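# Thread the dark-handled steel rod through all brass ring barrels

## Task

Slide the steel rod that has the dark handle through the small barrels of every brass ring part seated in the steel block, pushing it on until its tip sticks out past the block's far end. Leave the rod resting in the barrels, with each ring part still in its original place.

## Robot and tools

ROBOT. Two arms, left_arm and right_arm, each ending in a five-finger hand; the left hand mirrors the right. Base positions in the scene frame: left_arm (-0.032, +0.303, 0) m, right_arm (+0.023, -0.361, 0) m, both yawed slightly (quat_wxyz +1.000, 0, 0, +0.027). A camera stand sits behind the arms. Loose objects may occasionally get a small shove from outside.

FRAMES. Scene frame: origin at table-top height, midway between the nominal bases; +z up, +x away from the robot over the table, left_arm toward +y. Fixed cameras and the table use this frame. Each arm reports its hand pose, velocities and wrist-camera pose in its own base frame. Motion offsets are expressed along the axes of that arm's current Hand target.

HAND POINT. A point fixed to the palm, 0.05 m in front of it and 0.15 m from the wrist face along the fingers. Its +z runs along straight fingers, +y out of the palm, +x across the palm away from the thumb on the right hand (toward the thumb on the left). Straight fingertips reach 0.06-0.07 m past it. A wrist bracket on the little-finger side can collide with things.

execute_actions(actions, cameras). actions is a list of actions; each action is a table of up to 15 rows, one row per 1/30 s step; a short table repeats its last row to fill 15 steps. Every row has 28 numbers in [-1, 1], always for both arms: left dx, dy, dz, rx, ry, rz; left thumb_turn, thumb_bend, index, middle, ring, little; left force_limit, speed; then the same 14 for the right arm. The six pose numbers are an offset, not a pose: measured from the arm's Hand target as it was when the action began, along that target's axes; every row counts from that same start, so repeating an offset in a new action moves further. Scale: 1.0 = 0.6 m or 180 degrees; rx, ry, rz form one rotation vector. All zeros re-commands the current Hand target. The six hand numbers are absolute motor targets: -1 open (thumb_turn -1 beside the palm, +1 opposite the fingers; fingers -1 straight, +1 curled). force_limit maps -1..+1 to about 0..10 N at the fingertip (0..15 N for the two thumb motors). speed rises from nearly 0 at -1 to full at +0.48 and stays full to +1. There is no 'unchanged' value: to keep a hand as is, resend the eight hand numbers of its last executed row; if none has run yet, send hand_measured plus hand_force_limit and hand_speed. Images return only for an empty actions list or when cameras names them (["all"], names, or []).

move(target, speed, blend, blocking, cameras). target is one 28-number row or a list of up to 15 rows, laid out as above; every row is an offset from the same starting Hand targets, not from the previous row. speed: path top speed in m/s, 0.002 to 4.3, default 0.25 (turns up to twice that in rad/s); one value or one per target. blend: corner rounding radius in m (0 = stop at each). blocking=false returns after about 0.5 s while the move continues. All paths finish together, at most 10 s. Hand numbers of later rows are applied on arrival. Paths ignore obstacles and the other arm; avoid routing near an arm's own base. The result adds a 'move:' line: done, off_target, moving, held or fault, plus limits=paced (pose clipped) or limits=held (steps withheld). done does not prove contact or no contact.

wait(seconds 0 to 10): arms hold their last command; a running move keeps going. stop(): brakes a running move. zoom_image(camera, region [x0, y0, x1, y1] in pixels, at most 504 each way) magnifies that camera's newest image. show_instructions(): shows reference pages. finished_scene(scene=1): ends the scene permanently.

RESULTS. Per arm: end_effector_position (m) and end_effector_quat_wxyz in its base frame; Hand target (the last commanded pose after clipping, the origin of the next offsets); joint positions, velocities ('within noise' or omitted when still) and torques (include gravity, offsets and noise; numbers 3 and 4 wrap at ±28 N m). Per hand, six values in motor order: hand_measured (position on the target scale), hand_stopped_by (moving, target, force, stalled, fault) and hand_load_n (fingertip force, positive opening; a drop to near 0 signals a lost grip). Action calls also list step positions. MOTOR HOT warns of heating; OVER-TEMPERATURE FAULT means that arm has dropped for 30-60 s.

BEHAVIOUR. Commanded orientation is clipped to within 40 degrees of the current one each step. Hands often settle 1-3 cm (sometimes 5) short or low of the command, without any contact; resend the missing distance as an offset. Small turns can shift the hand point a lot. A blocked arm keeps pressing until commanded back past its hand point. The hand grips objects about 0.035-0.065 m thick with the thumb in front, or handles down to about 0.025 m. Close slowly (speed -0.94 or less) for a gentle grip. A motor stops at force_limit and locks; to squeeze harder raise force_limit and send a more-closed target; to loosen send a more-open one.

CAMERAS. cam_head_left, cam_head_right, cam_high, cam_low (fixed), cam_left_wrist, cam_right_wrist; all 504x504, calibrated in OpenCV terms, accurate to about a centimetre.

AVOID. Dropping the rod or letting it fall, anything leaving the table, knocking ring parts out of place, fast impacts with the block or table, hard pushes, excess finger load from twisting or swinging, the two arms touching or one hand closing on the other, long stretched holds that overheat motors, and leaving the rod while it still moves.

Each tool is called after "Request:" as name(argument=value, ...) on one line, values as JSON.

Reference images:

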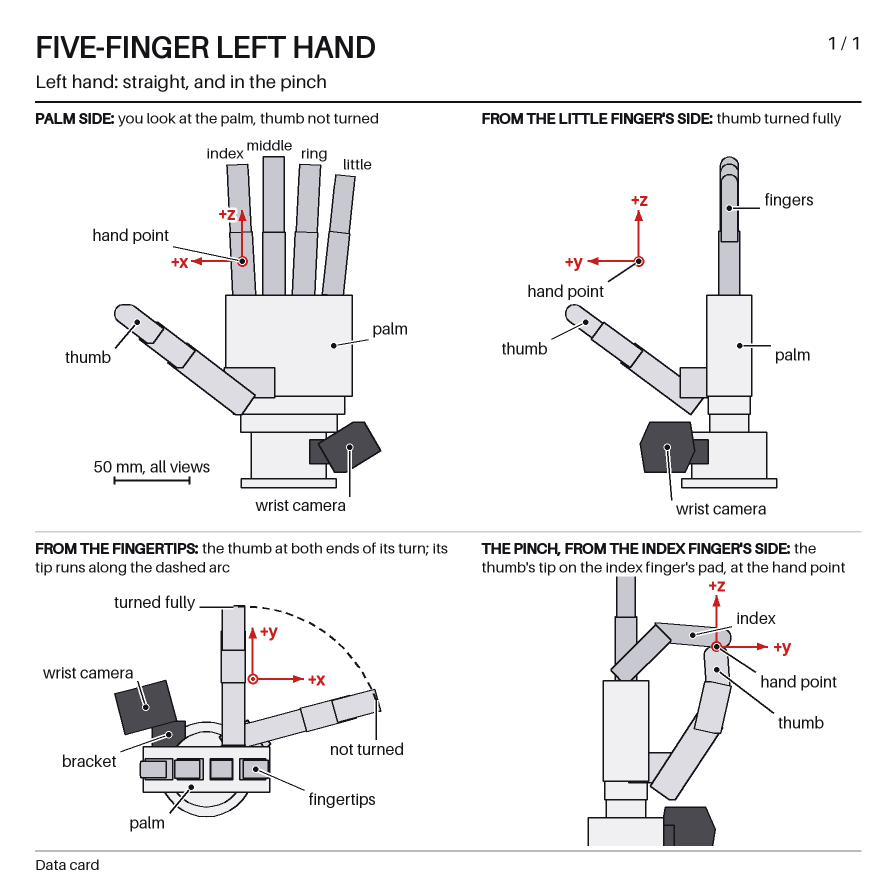

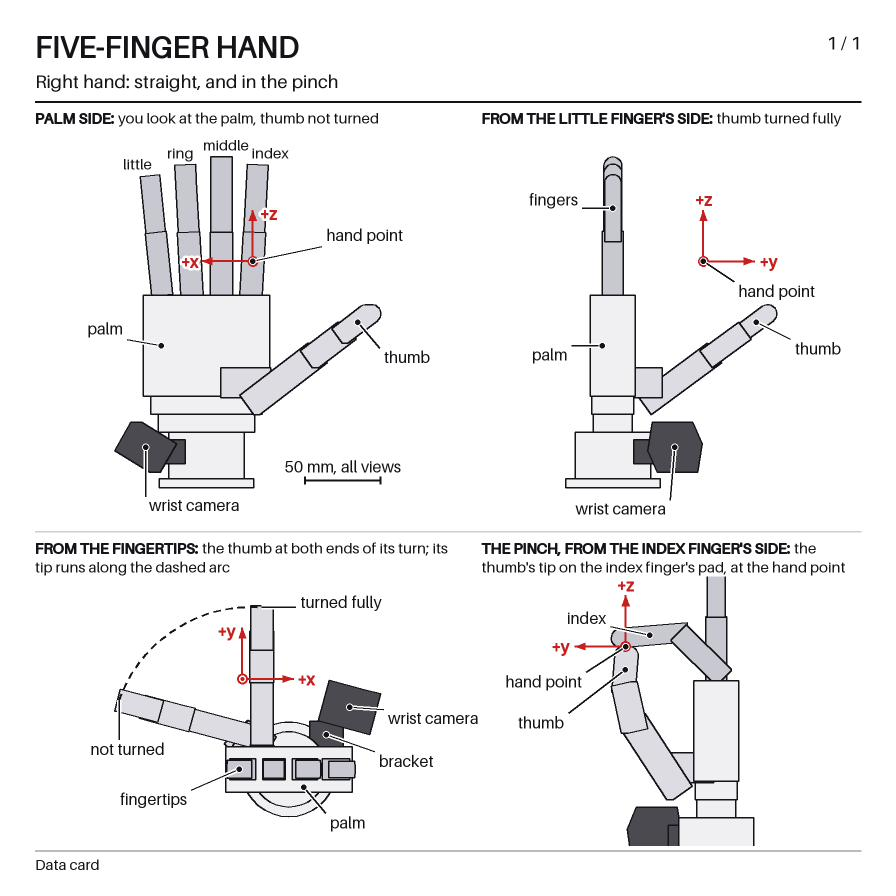

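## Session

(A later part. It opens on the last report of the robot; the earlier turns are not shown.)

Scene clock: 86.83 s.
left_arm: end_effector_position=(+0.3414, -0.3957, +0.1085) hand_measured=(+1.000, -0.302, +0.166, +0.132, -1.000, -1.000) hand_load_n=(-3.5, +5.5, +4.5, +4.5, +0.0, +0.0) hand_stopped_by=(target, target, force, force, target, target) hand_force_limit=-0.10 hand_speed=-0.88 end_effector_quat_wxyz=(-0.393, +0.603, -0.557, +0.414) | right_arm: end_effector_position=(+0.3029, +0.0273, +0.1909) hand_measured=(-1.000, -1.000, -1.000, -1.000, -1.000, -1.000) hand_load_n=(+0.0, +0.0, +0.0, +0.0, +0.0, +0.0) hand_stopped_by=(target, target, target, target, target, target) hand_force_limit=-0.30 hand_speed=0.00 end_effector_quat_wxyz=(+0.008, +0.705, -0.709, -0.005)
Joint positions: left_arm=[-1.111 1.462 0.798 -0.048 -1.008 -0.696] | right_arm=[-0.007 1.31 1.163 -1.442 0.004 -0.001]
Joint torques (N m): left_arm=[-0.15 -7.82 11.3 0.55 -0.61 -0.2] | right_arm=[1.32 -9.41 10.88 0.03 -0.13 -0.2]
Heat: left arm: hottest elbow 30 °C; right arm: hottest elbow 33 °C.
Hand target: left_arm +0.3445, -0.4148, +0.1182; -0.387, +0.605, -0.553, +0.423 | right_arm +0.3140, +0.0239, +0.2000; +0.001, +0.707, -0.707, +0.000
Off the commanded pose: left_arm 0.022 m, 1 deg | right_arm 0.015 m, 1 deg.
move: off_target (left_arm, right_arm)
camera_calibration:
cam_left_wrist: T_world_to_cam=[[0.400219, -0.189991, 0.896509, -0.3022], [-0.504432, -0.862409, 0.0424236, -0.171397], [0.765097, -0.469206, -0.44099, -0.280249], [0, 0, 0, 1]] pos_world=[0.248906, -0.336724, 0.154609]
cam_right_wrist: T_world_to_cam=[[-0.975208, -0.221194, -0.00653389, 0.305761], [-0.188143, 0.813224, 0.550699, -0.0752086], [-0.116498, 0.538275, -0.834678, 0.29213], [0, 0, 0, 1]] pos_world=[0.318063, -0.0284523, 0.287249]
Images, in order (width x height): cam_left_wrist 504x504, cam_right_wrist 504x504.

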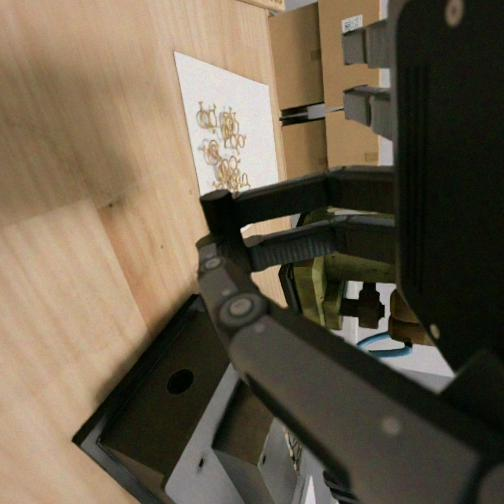

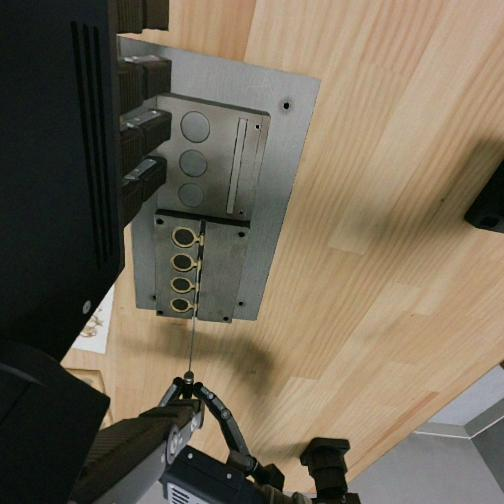

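Request:
move(target=[0.0415,0.0031,0.0019,0,0,0,1,-0.3,0.4,0.4,-1,-1,-0.1,-0.88,0,0,0,0,0,0,-1,-1,-1,-1,-1,-1,-0.3,0.0], speed=0.035, cameras=["cam_left_wrist","cam_right_wrist"])

Request:
zoom_image(camera="cam_right_wrist", region=[165, 200, 235, 270])

Request:
zoom_image(camera="cam_right_wrist", region=[150, 290, 260, 400])

Request:
zoom_image(camera="cam_left_wrist", region=[264, 404, 364, 504])

Scene clock: 88.37 s.
left_arm: end_effector_position=(+0.3427, -0.4207, +0.1088) hand_measured=(+1.000, -0.302, +0.166, +0.132, -1.000, -1.000) hand_load_n=(-3.5, +5.5, +4.0, +5.0, +0.0, +0.0) hand_stopped_by=(target, target, force, force, target, target) hand_force_limit=-0.10 hand_speed=-0.88 end_effector_quat_wxyz=(-0.393, +0.603, -0.558, +0.414) | right_arm: end_effector_position=(+0.3029, +0.0273, +0.1909) hand_measured=(-1.000, -1.000, -1.000, -1.000, -1.000, -1.000) hand_load_n=(+0.0, +0.0, +0.0, +0.5, +0.0, +0.0) hand_stopped_by=(target, target, target, target, target, target) hand_force_limit=-0.30 hand_speed=0.00 end_effector_quat_wxyz=(+0.008, +0.705, -0.709, -0.005)
Joint positions: left_arm=[-1.134 1.517 0.866 -0.084 -1.024 -0.722] | right_arm=[-0.007 1.31 1.163 -1.442 0.004 -0.001]
Joint torques (N m): left_arm=[-0.15 -8.59 11.45 0.51 -0.66 -0.2] | right_arm=[1.26 -9.58 10.89 0.09 -0.12 -0.18]
Heat: left arm: hottest elbow 30 °C; right arm: hottest elbow 33 °C.
Hand target: left_arm +0.3456, -0.4399, +0.1182; -0.387, +0.605, -0.553, +0.423 | right_arm +0.3140, +0.0239, +0.2000; +0.001, +0.707, -0.707, +0.000
Off the commanded pose: left_arm 0.022 m, 1 deg | right_arm 0.015 m, 1 deg.
move: off_target (left_arm, right_arm)
camera_calibration:
cam_left_wrist: T_world_to_cam=[[0.400054, -0.191502, 0.896261, -0.308257], [-0.505846, -0.861616, 0.0416895, -0.191388], [0.764249, -0.470048, -0.441563, -0.292705], [0, 0, 0, 1]] pos_world=[0.250206, -0.36152, 0.15501]
cam_right_wrist: T_world_to_cam=[[-0.975208, -0.221194, -0.00653389, 0.305761], [-0.188143, 0.813224, 0.550699, -0.0752086], [-0.116498, 0.538275, -0.834678, 0.29213], [0, 0, 0, 1]] pos_world=[0.318063, -0.0284523, 0.287249]
Images, in order (width x height): cam_left_wrist 504x504, cam_right_wrist 504x504.

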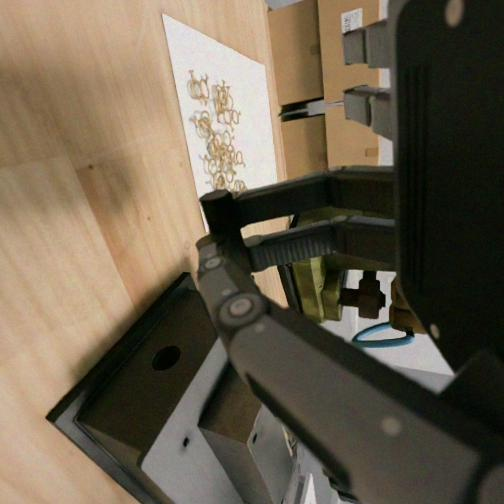

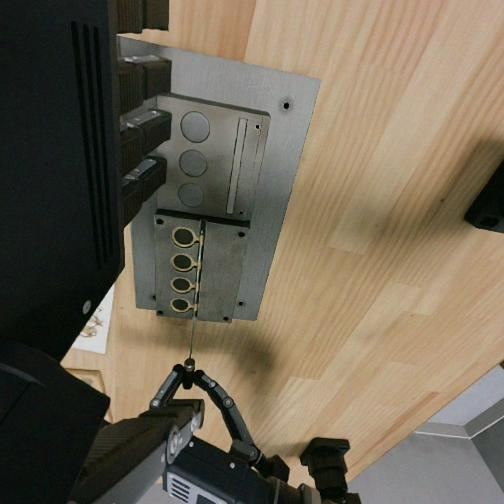

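Scaled by 7.200 from the camera's 504x504 image, which has a finer 720x720 frame.

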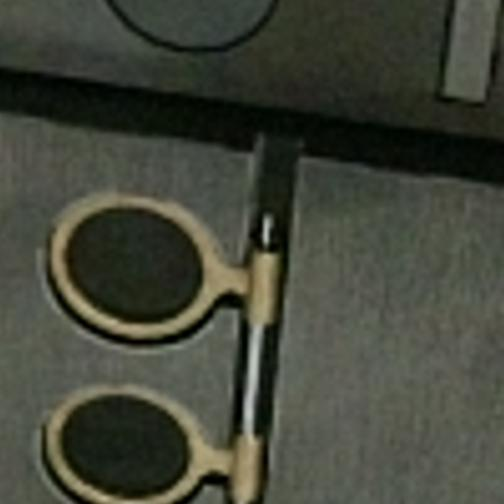

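Scaled by 4.582 from the camera's 504x504 image, which has a finer 720x720 frame.

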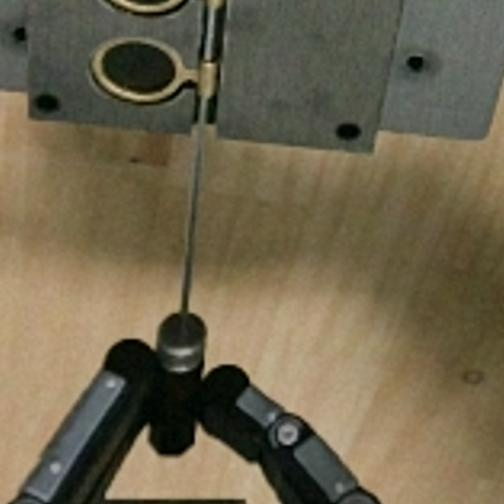

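Scaled by 5.040 from the camera's 504x504 image, which has a finer 720x720 frame.

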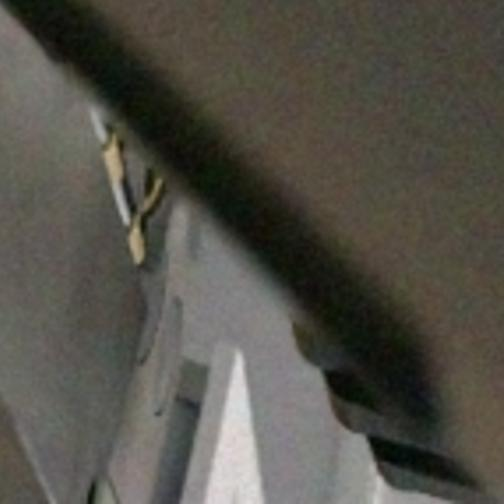

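Request:
move(target=[0.0498,0.0038,0.0023,0,0,0,1,-0.3,0.4,0.4,-1,-1,-0.1,-0.88,0,0,0,0,0,0,-1,-1,-1,-1,-1,-1,-0.3,0.0], speed=0.04, cameras=["cam_left_wrist","cam_right_wrist"])

Request:
zoom_image(camera="cam_right_wrist", region=[165, 180, 235, 250])

Request:
zoom_image(camera="cam_right_wrist", region=[150, 290, 260, 400])

Request:
zoom_image(camera="cam_left_wrist", region=[164, 304, 364, 504])

Scene clock: 89.97 s.
left_arm: end_effector_position=(+0.3447, -0.4505, +0.1093) hand_measured=(+1.000, -0.302, +0.166, +0.132, -1.000, -1.000) hand_load_n=(-3.5, +5.5, +4.0, +5.0, +0.0, +0.0) hand_stopped_by=(target, target, force, force, target, target) hand_force_limit=-0.10 hand_speed=-0.88 end_effector_quat_wxyz=(-0.393, +0.602, -0.558, +0.414) | right_arm: end_effector_position=(+0.3029, +0.0273, +0.1909) hand_measured=(-1.000, -1.000, -1.000, -1.000, -1.000, -1.000) hand_load_n=(+0.0, +0.0, +0.0, +0.0, +0.0, +0.0) hand_stopped_by=(target, target, target, target, target, target) hand_force_limit=-0.30 hand_speed=0.00 end_effector_quat_wxyz=(+0.008, +0.705, -0.709, -0.005)
Joint positions: left_arm=[-1.158 1.583 0.95 -0.129 -1.041 -0.753] | right_arm=[-0.007 1.31 1.163 -1.442 0.004 -0.001]
Joint torques (N m): left_arm=[-0.03 -9.58 11.52 0.61 -0.68 -0.22] | right_arm=[1.44 -9.35 10.82 0.05 -0.1 -0.18]
Heat: left arm: hottest elbow 31 °C; right arm: hottest elbow 33 °C.
Hand target: left_arm +0.3471, -0.4698, +0.1181; -0.387, +0.605, -0.553, +0.423 | right_arm +0.3140, +0.0239, +0.2000; +0.001, +0.707, -0.707, +0.000
Off the commanded pose: left_arm 0.021 m, 1 deg | right_arm 0.015 m, 1 deg.
move: off_target (left_arm, right_arm)
camera_calibration:
cam_left_wrist: T_world_to_cam=[[0.399846, -0.191771, 0.896296, -0.31531], [-0.506188, -0.861424, 0.0415054, -0.215831], [0.764131, -0.470291, -0.441509, -0.30817], [0, 0, 0, 1]] pos_world=[0.252306, -0.391319, 0.155509]
cam_right_wrist: T_world_to_cam=[[-0.975208, -0.221194, -0.00653389, 0.305761], [-0.188143, 0.813224, 0.550699, -0.0752086], [-0.116498, 0.538275, -0.834678, 0.29213], [0, 0, 0, 1]] pos_world=[0.318063, -0.0284523, 0.287249]
Images, in order (width x height): cam_left_wrist 504x504, cam_right_wrist 504x504.

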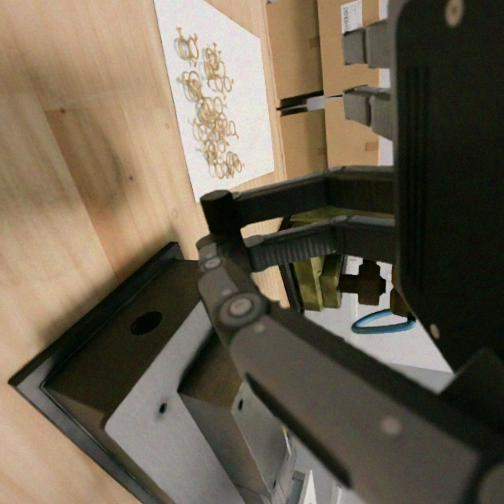

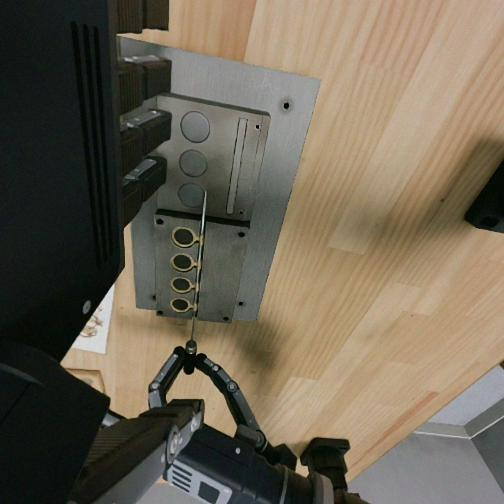

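Scaled by 7.200 from the camera's 504x504 image, which has a finer 720x720 frame.

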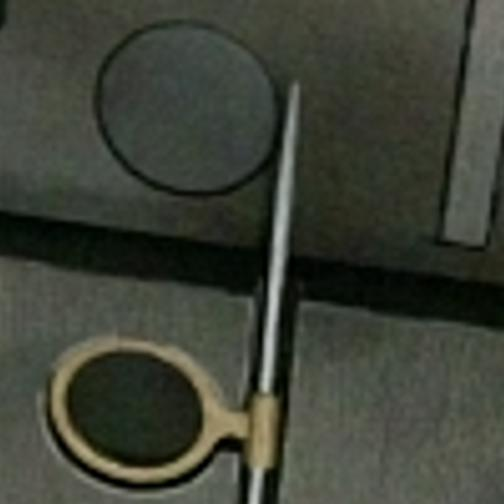

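Scaled by 4.582 from the camera's 504x504 image, which has a finer 720x720 frame.

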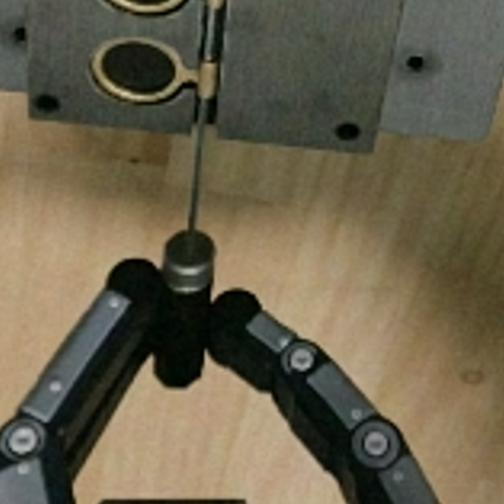

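Scaled by 2.520 from the camera's 504x504 image, which has a finer 720x720 frame.

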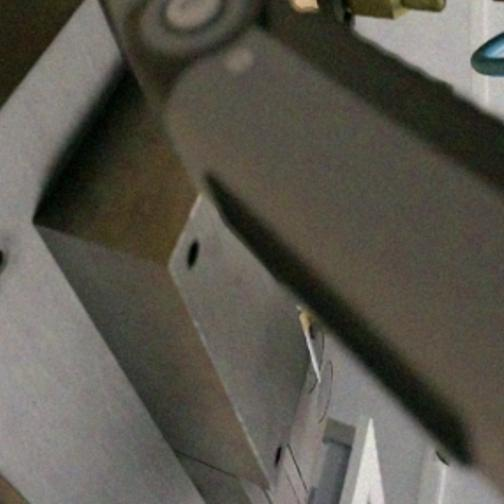

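Request:
move(target=[0.0531,0.0045,0.0025,0,0,0,1,-0.3,0.4,0.4,-1,-1,-0.1,-0.88,0,0,0,0,0,0,-1,-1,-1,-1,-1,-1,-0.3,0.0], speed=0.04, cameras=["cam_left_wrist","cam_right_wrist","cam_high"])

Request:
zoom_image(camera="cam_right_wrist", region=[150, 140, 250, 240])

Request:
zoom_image(camera="cam_right_wrist", region=[150, 270, 260, 380])

Request:
zoom_image(camera="cam_left_wrist", region=[104, 184, 304, 384])

Scene clock: 91.77 s.
left_arm: end_effector_position=(+0.3458, -0.4823, +0.1091) hand_measured=(+1.000, -0.302, +0.166, +0.132, -1.000, -1.000) hand_load_n=(-3.5, +5.5, +4.0, +5.0, +0.0, +0.0) hand_stopped_by=(target, target, force, force, target, target) hand_force_limit=-0.10 hand_speed=-0.88 end_effector_quat_wxyz=(-0.393, +0.602, -0.559, +0.414) | right_arm: end_effector_position=(+0.3029, +0.0273, +0.1909) hand_measured=(-1.000, -1.000, -1.000, -1.000, -1.000, -1.000) hand_load_n=(+0.0, +0.0, +0.0, +0.0, +0.0, -0.5) hand_stopped_by=(target, target, target, target, target, target) hand_force_limit=-0.30 hand_speed=0.00 end_effector_quat_wxyz=(+0.008, +0.705, -0.709, -0.005)
Joint positions: left_arm=[-1.182 1.652 1.043 -0.181 -1.056 -0.783] | right_arm=[-0.007 1.31 1.163 -1.442 0.004 -0.001]
Joint torques (N m): left_arm=[0.15 -10.52 11.71 0.42 -0.73 -0.24] | right_arm=[1.44 -9.58 10.86 0.02 -0.1 -0.19]
Heat: left arm: hottest elbow 31 °C; right arm: hottest elbow 33 °C.
Hand target: left_arm +0.3485, -0.5018, +0.1176; -0.387, +0.605, -0.553, +0.423 | right_arm +0.3140, +0.0239, +0.2000; +0.001, +0.707, -0.707, +0.000
Off the commanded pose: left_arm 0.021 m, 2 deg | right_arm 0.015 m, 1 deg.
move: off_target (left_arm, right_arm)
camera_calibration:
cam_left_wrist: T_world_to_cam=[[0.400022, -0.194089, 0.895718, -0.322845], [-0.5081, -0.860346, 0.0404904, -0.241376], [0.762769, -0.471312, -0.442774, -0.323958], [0, 0, 0, 1]] pos_world=[0.253607, -0.423013, 0.155512]
cam_right_wrist: T_world_to_cam=[[-0.975208, -0.221194, -0.00653389, 0.305761], [-0.188143, 0.813224, 0.550699, -0.0752086], [-0.116498, 0.538275, -0.834678, 0.29213], [0, 0, 0, 1]] pos_world=[0.318063, -0.0284523, 0.287249]
Images, in order (width x height): cam_high 504x504, cam_left_wrist 504x504, cam_right_wrist 504x504.

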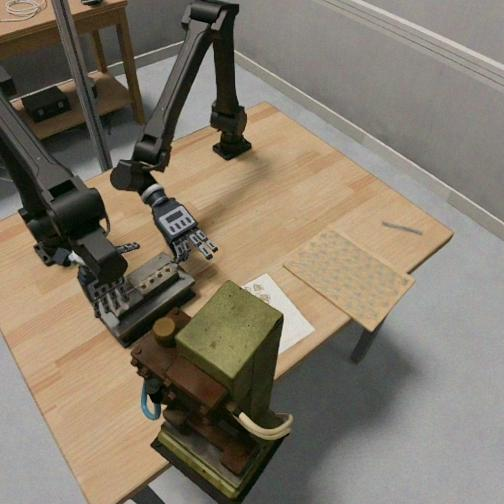

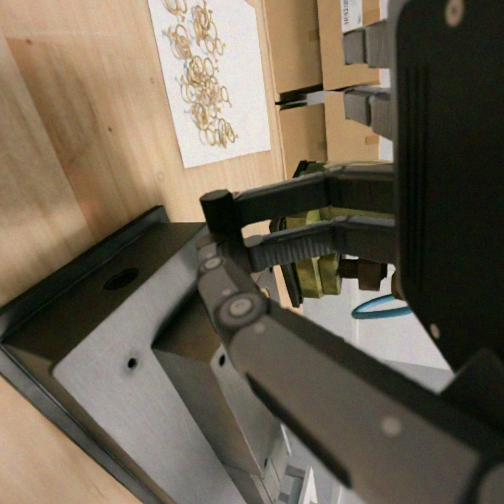

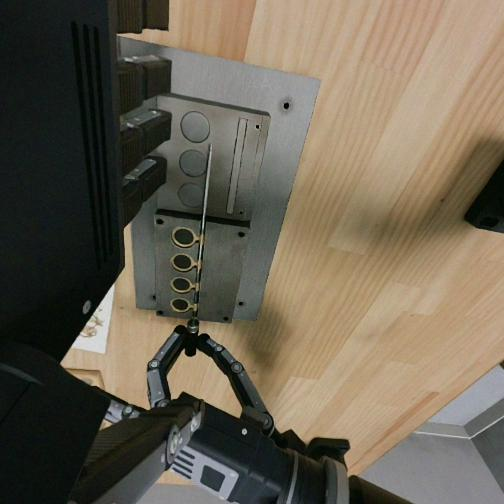

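Scaled by 5.040 from the camera's 504x504 image, which has a finer 720x720 frame.

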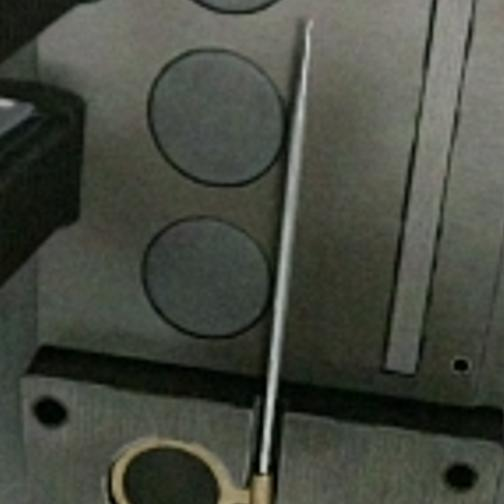

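Scaled by 4.582 from the camera's 504x504 image, which has a finer 720x720 frame.

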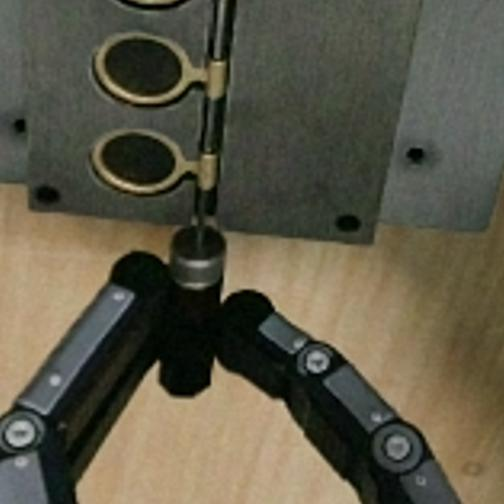

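Scaled by 2.520 from the camera's 504x504 image, which has a finer 720x720 frame.

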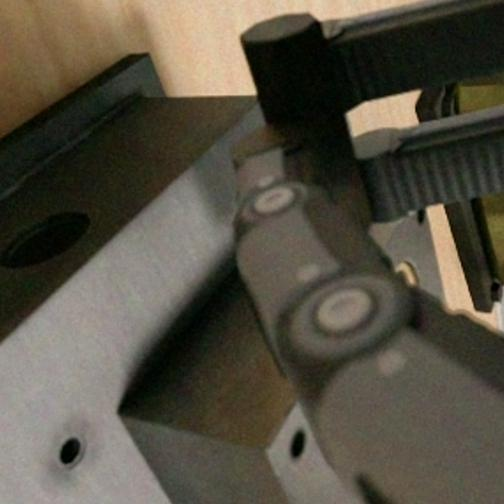

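Request:
move(target=[0,0,0,0,0,0,1,-0.6,-0.3,-0.3,-1,-1,-0.1,-0.75,0,0,0,0,0,0,-1,-1,-1,-1,-1,-1,-0.3,0.0], speed=0.03, cameras=["cam_left_wrist","cam_right_wrist"])

Request:
zoom_image(camera="cam_right_wrist", region=[150, 270, 260, 380])

Request:
zoom_image(camera="cam_left_wrist", region=[154, 164, 334, 344])

Request:
zoom_image(camera="cam_right_wrist", region=[150, 140, 250, 240])

Scene clock: 93.30 s.
left_arm: end_effector_position=(+0.3470, -0.4841, +0.1120) hand_measured=(+1.000, -0.600, -0.300, -0.300, -1.000, -1.000) hand_load_n=(+0.0, +0.0, +0.0, +0.0, +0.0, +0.0) hand_stopped_by=(target, target, target, target, target, target) hand_force_limit=-0.10 hand_speed=-0.75 end_effector_quat_wxyz=(-0.392, +0.603, -0.556, +0.416) | right_arm: end_effector_position=(+0.3029, +0.0273, +0.1909) hand_measured=(-1.000, -1.000, -1.000, -1.000, -1.000, -1.000) hand_load_n=(+0.0, +0.0, +0.0, +0.0, +0.0, +0.0) hand_stopped_by=(target, target, target, target, target, target) hand_force_limit=-0.30 hand_speed=0.00 end_effector_quat_wxyz=(+0.008, +0.705, -0.709, -0.005)
Joint positions: left_arm=[-1.182 1.652 1.049 -0.182 -1.059 -0.787] | right_arm=[-0.007 1.31 1.163 -1.442 0.004 -0.001]
Joint torques (N m): left_arm=[0.15 -10.58 11.4 0.46 -0.62 -0.18] | right_arm=[1.26 -9.52 10.89 0.05 -0.12 -0.18]
Heat: left arm: hottest elbow 31 °C; right arm: hottest elbow 33 °C.
Hand target: left_arm +0.3486, -0.5018, +0.1177; -0.387, +0.605, -0.553, +0.423 | right_arm +0.3140, +0.0239, +0.2000; +0.001, +0.707, -0.707, +0.000
Off the commanded pose: left_arm 0.019 m, 1 deg | right_arm 0.015 m, 1 deg.
move: off_target (left_arm, right_arm)
camera_calibration:
cam_left_wrist: T_world_to_cam=[[0.397447, -0.185346, 0.898712, -0.321469], [-0.505237, -0.861769, 0.0457097, -0.244678], [0.76601, -0.47223, -0.436151, -0.326704], [0, 0, 0, 1]] pos_world=[0.254404, -0.424718, 0.1576]
cam_right_wrist: T_world_to_cam=[[-0.975208, -0.221194, -0.00653389, 0.305761], [-0.188143, 0.813224, 0.550699, -0.0752086], [-0.116498, 0.538275, -0.834678, 0.29213], [0, 0, 0, 1]] pos_world=[0.318063, -0.0284523, 0.287249]
Images, in order (width x height): cam_left_wrist 504x504, cam_right_wrist 504x504.

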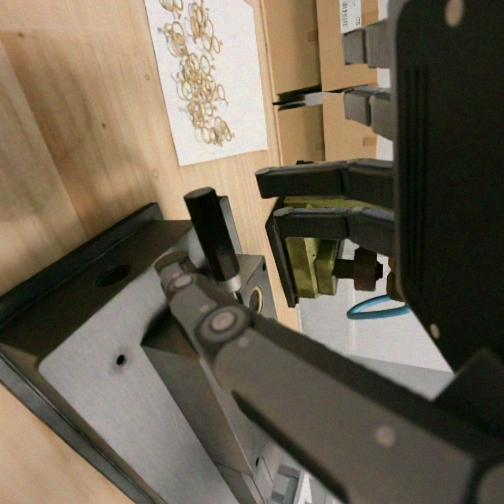

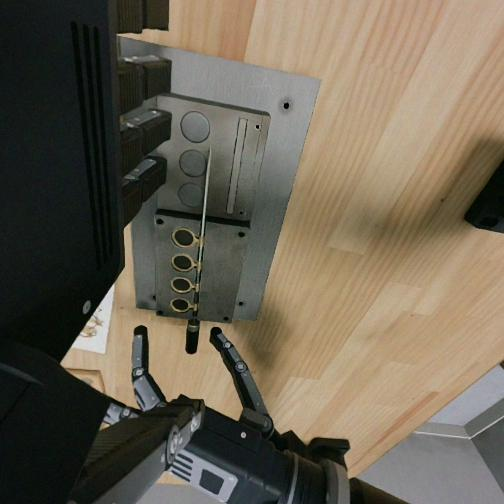

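Scaled by 4.582 from the camera's 504x504 image, which has a finer 720x720 frame.

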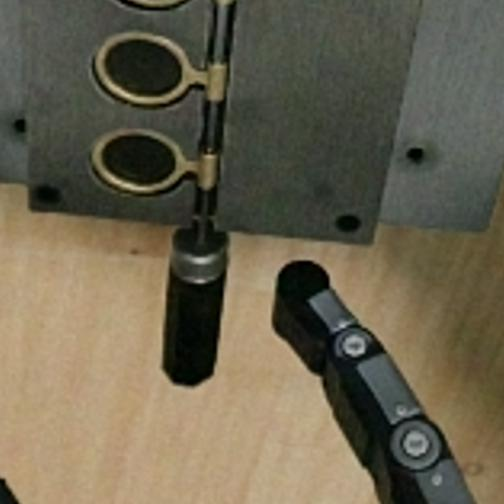

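Scaled by 2.800 from the camera's 504x504 image, which has a finer 720x720 frame.

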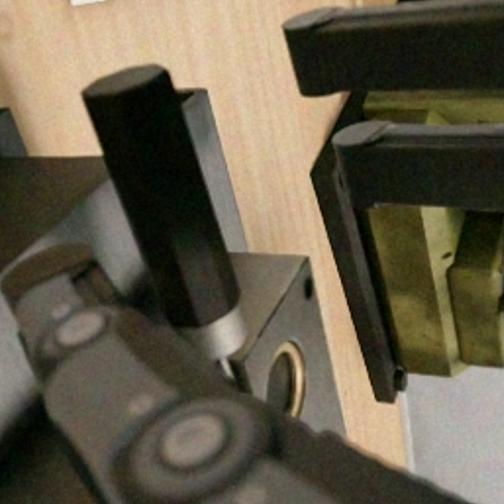

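Scaled by 5.040 from the camera's 504x504 image, which has a finer 720x720 frame.

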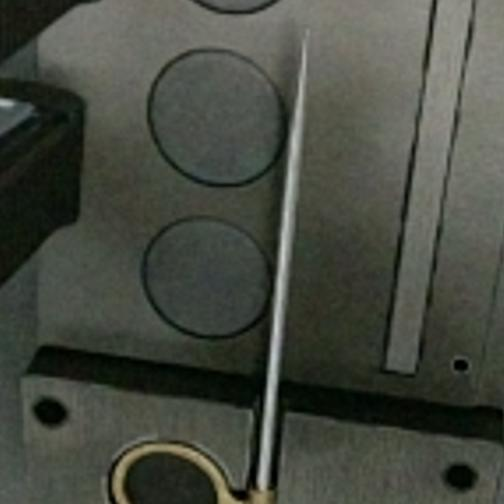

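Request:
move(target=[[0.0112,-0.1248,-0.0458,0,0,0,1,-0.6,-0.3,-0.3,-1,-1,-0.1,-0.75,0,0,0,0,0,0,-1,-1,-1,-1,-1,-1,-0.3,0.0],[-0.1882,-0.1428,-0.0458,0,0,0,1,-0.6,-0.3,-0.3,-1,-1,-0.1,-0.75,0,0,0,0,0,0,-1,-1,-1,-1,-1,-1,-0.3,0.0]], speed=[0.06,0.2], blend=[0.02,0], cameras=["cam_left_wrist","cam_right_wrist","cam_high"])

Request:
zoom_image(camera="cam_right_wrist", region=[130, 180, 290, 360])

Request:
zoom_image(camera="cam_left_wrist", region=[184, 204, 484, 504])

Request:
zoom_image(camera="cam_high", region=[80, 240, 210, 350])

Scene clock: 96.47 s.
left_arm: end_effector_position=(+0.3437, -0.3841, +0.1924) hand_measured=(+1.000, -0.600, -0.300, -0.300, -1.000, -1.000) hand_load_n=(+0.0, +0.0, -0.5, +0.0, +0.0, +0.0) hand_stopped_by=(target, target, target, target, target, target) hand_force_limit=-0.10 hand_speed=-0.75 end_effector_quat_wxyz=(-0.387, +0.603, -0.559, +0.417) | right_arm: end_effector_position=(+0.3029, +0.0273, +0.1909) hand_measured=(-1.000, -1.000, -1.000, -1.000, -1.000, -1.000) hand_load_n=(+0.0, +0.0, +0.0, +0.0, +0.0, +0.0) hand_stopped_by=(target, target, target, target, target, target) hand_force_limit=-0.30 hand_speed=0.00 end_effector_quat_wxyz=(+0.008, +0.705, -0.709, -0.005)
Joint positions: left_arm=[-1.088 1.299 0.89 -0.273 -0.977 -0.669] | right_arm=[-0.007 1.31 1.163 -1.442 0.004 -0.001]
Joint torques (N m): left_arm=[1.9 -8.64 8.92 1.63 -0.35 0.03] | right_arm=[1.26 -9.35 10.92 0.09 -0.11 -0.18]
Heat: left arm: hottest elbow 31 °C; right arm: hottest elbow 34 °C.
Hand target: left_arm +0.3485, -0.3817, +0.1979; -0.387, +0.605, -0.553, +0.423 | right_arm +0.3140, +0.0239, +0.2000; +0.001, +0.707, -0.707, +0.000
Off the commanded pose: left_arm 0.008 m, 1 deg | right_arm 0.015 m, 1 deg.
move: off_target (right_arm)
camera_calibration:
cam_left_wrist: T_world_to_cam=[[0.401792, -0.184153, 0.897023, -0.374602], [-0.512159, -0.857227, 0.0534217, -0.161189], [0.759115, -0.480883, -0.438743, -0.242324], [0, 0, 0, 1]] pos_world=[0.251909, -0.323689, 0.23832]
cam_right_wrist: T_world_to_cam=[[-0.975208, -0.221194, -0.00653389, 0.305761], [-0.188143, 0.813224, 0.550699, -0.0752086], [-0.116498, 0.538275, -0.834678, 0.29213], [0, 0, 0, 1]] pos_world=[0.318063, -0.0284523, 0.287249]
Images, in order (width x height): cam_high 504x504, cam_left_wrist 504x504, cam_right_wrist 504x504.

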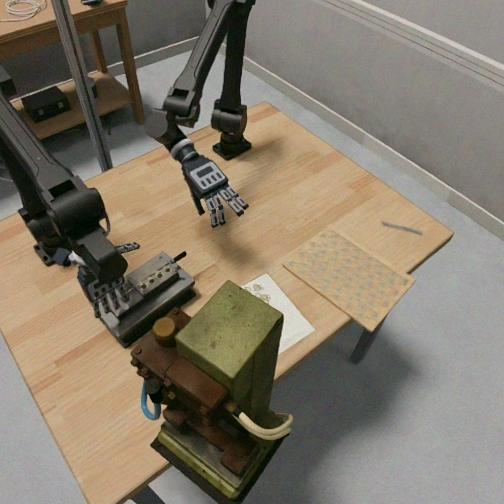

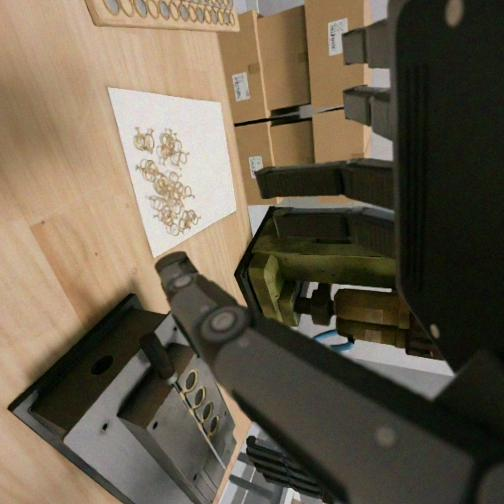

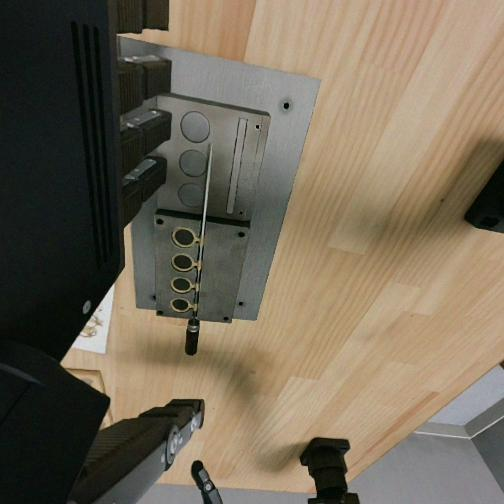

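Scaled by 2.800 from the camera's 504x504 image, which has a finer 720x720 frame.

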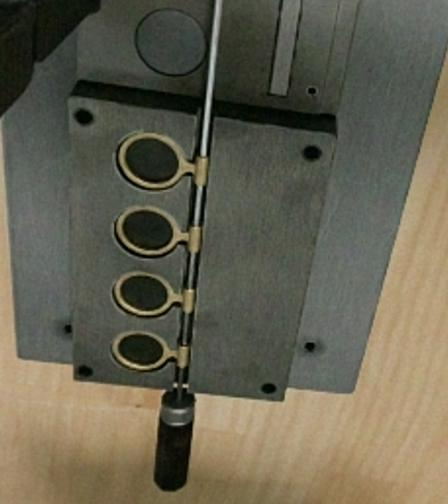

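Scaled by 1.680 from the camera's 504x504 image, which has a finer 720x720 frame.

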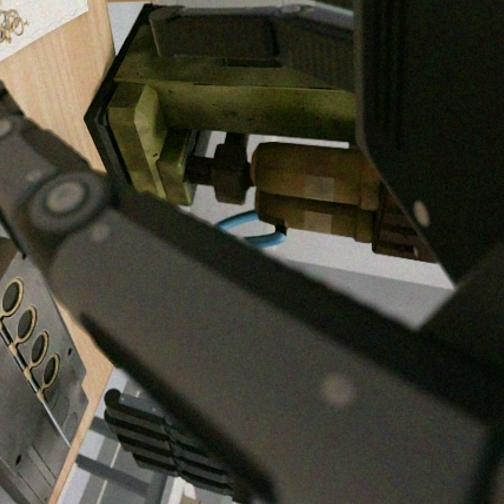

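Scaled by 3.877 from the camera's 504x504 image, which has a finer 720x720 frame.

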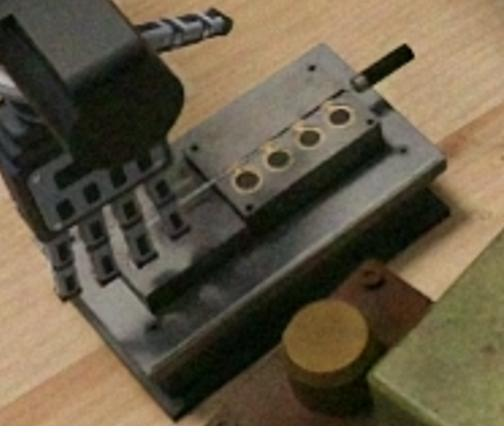

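Request:
finished_scene()

The scene is finished: the task was done.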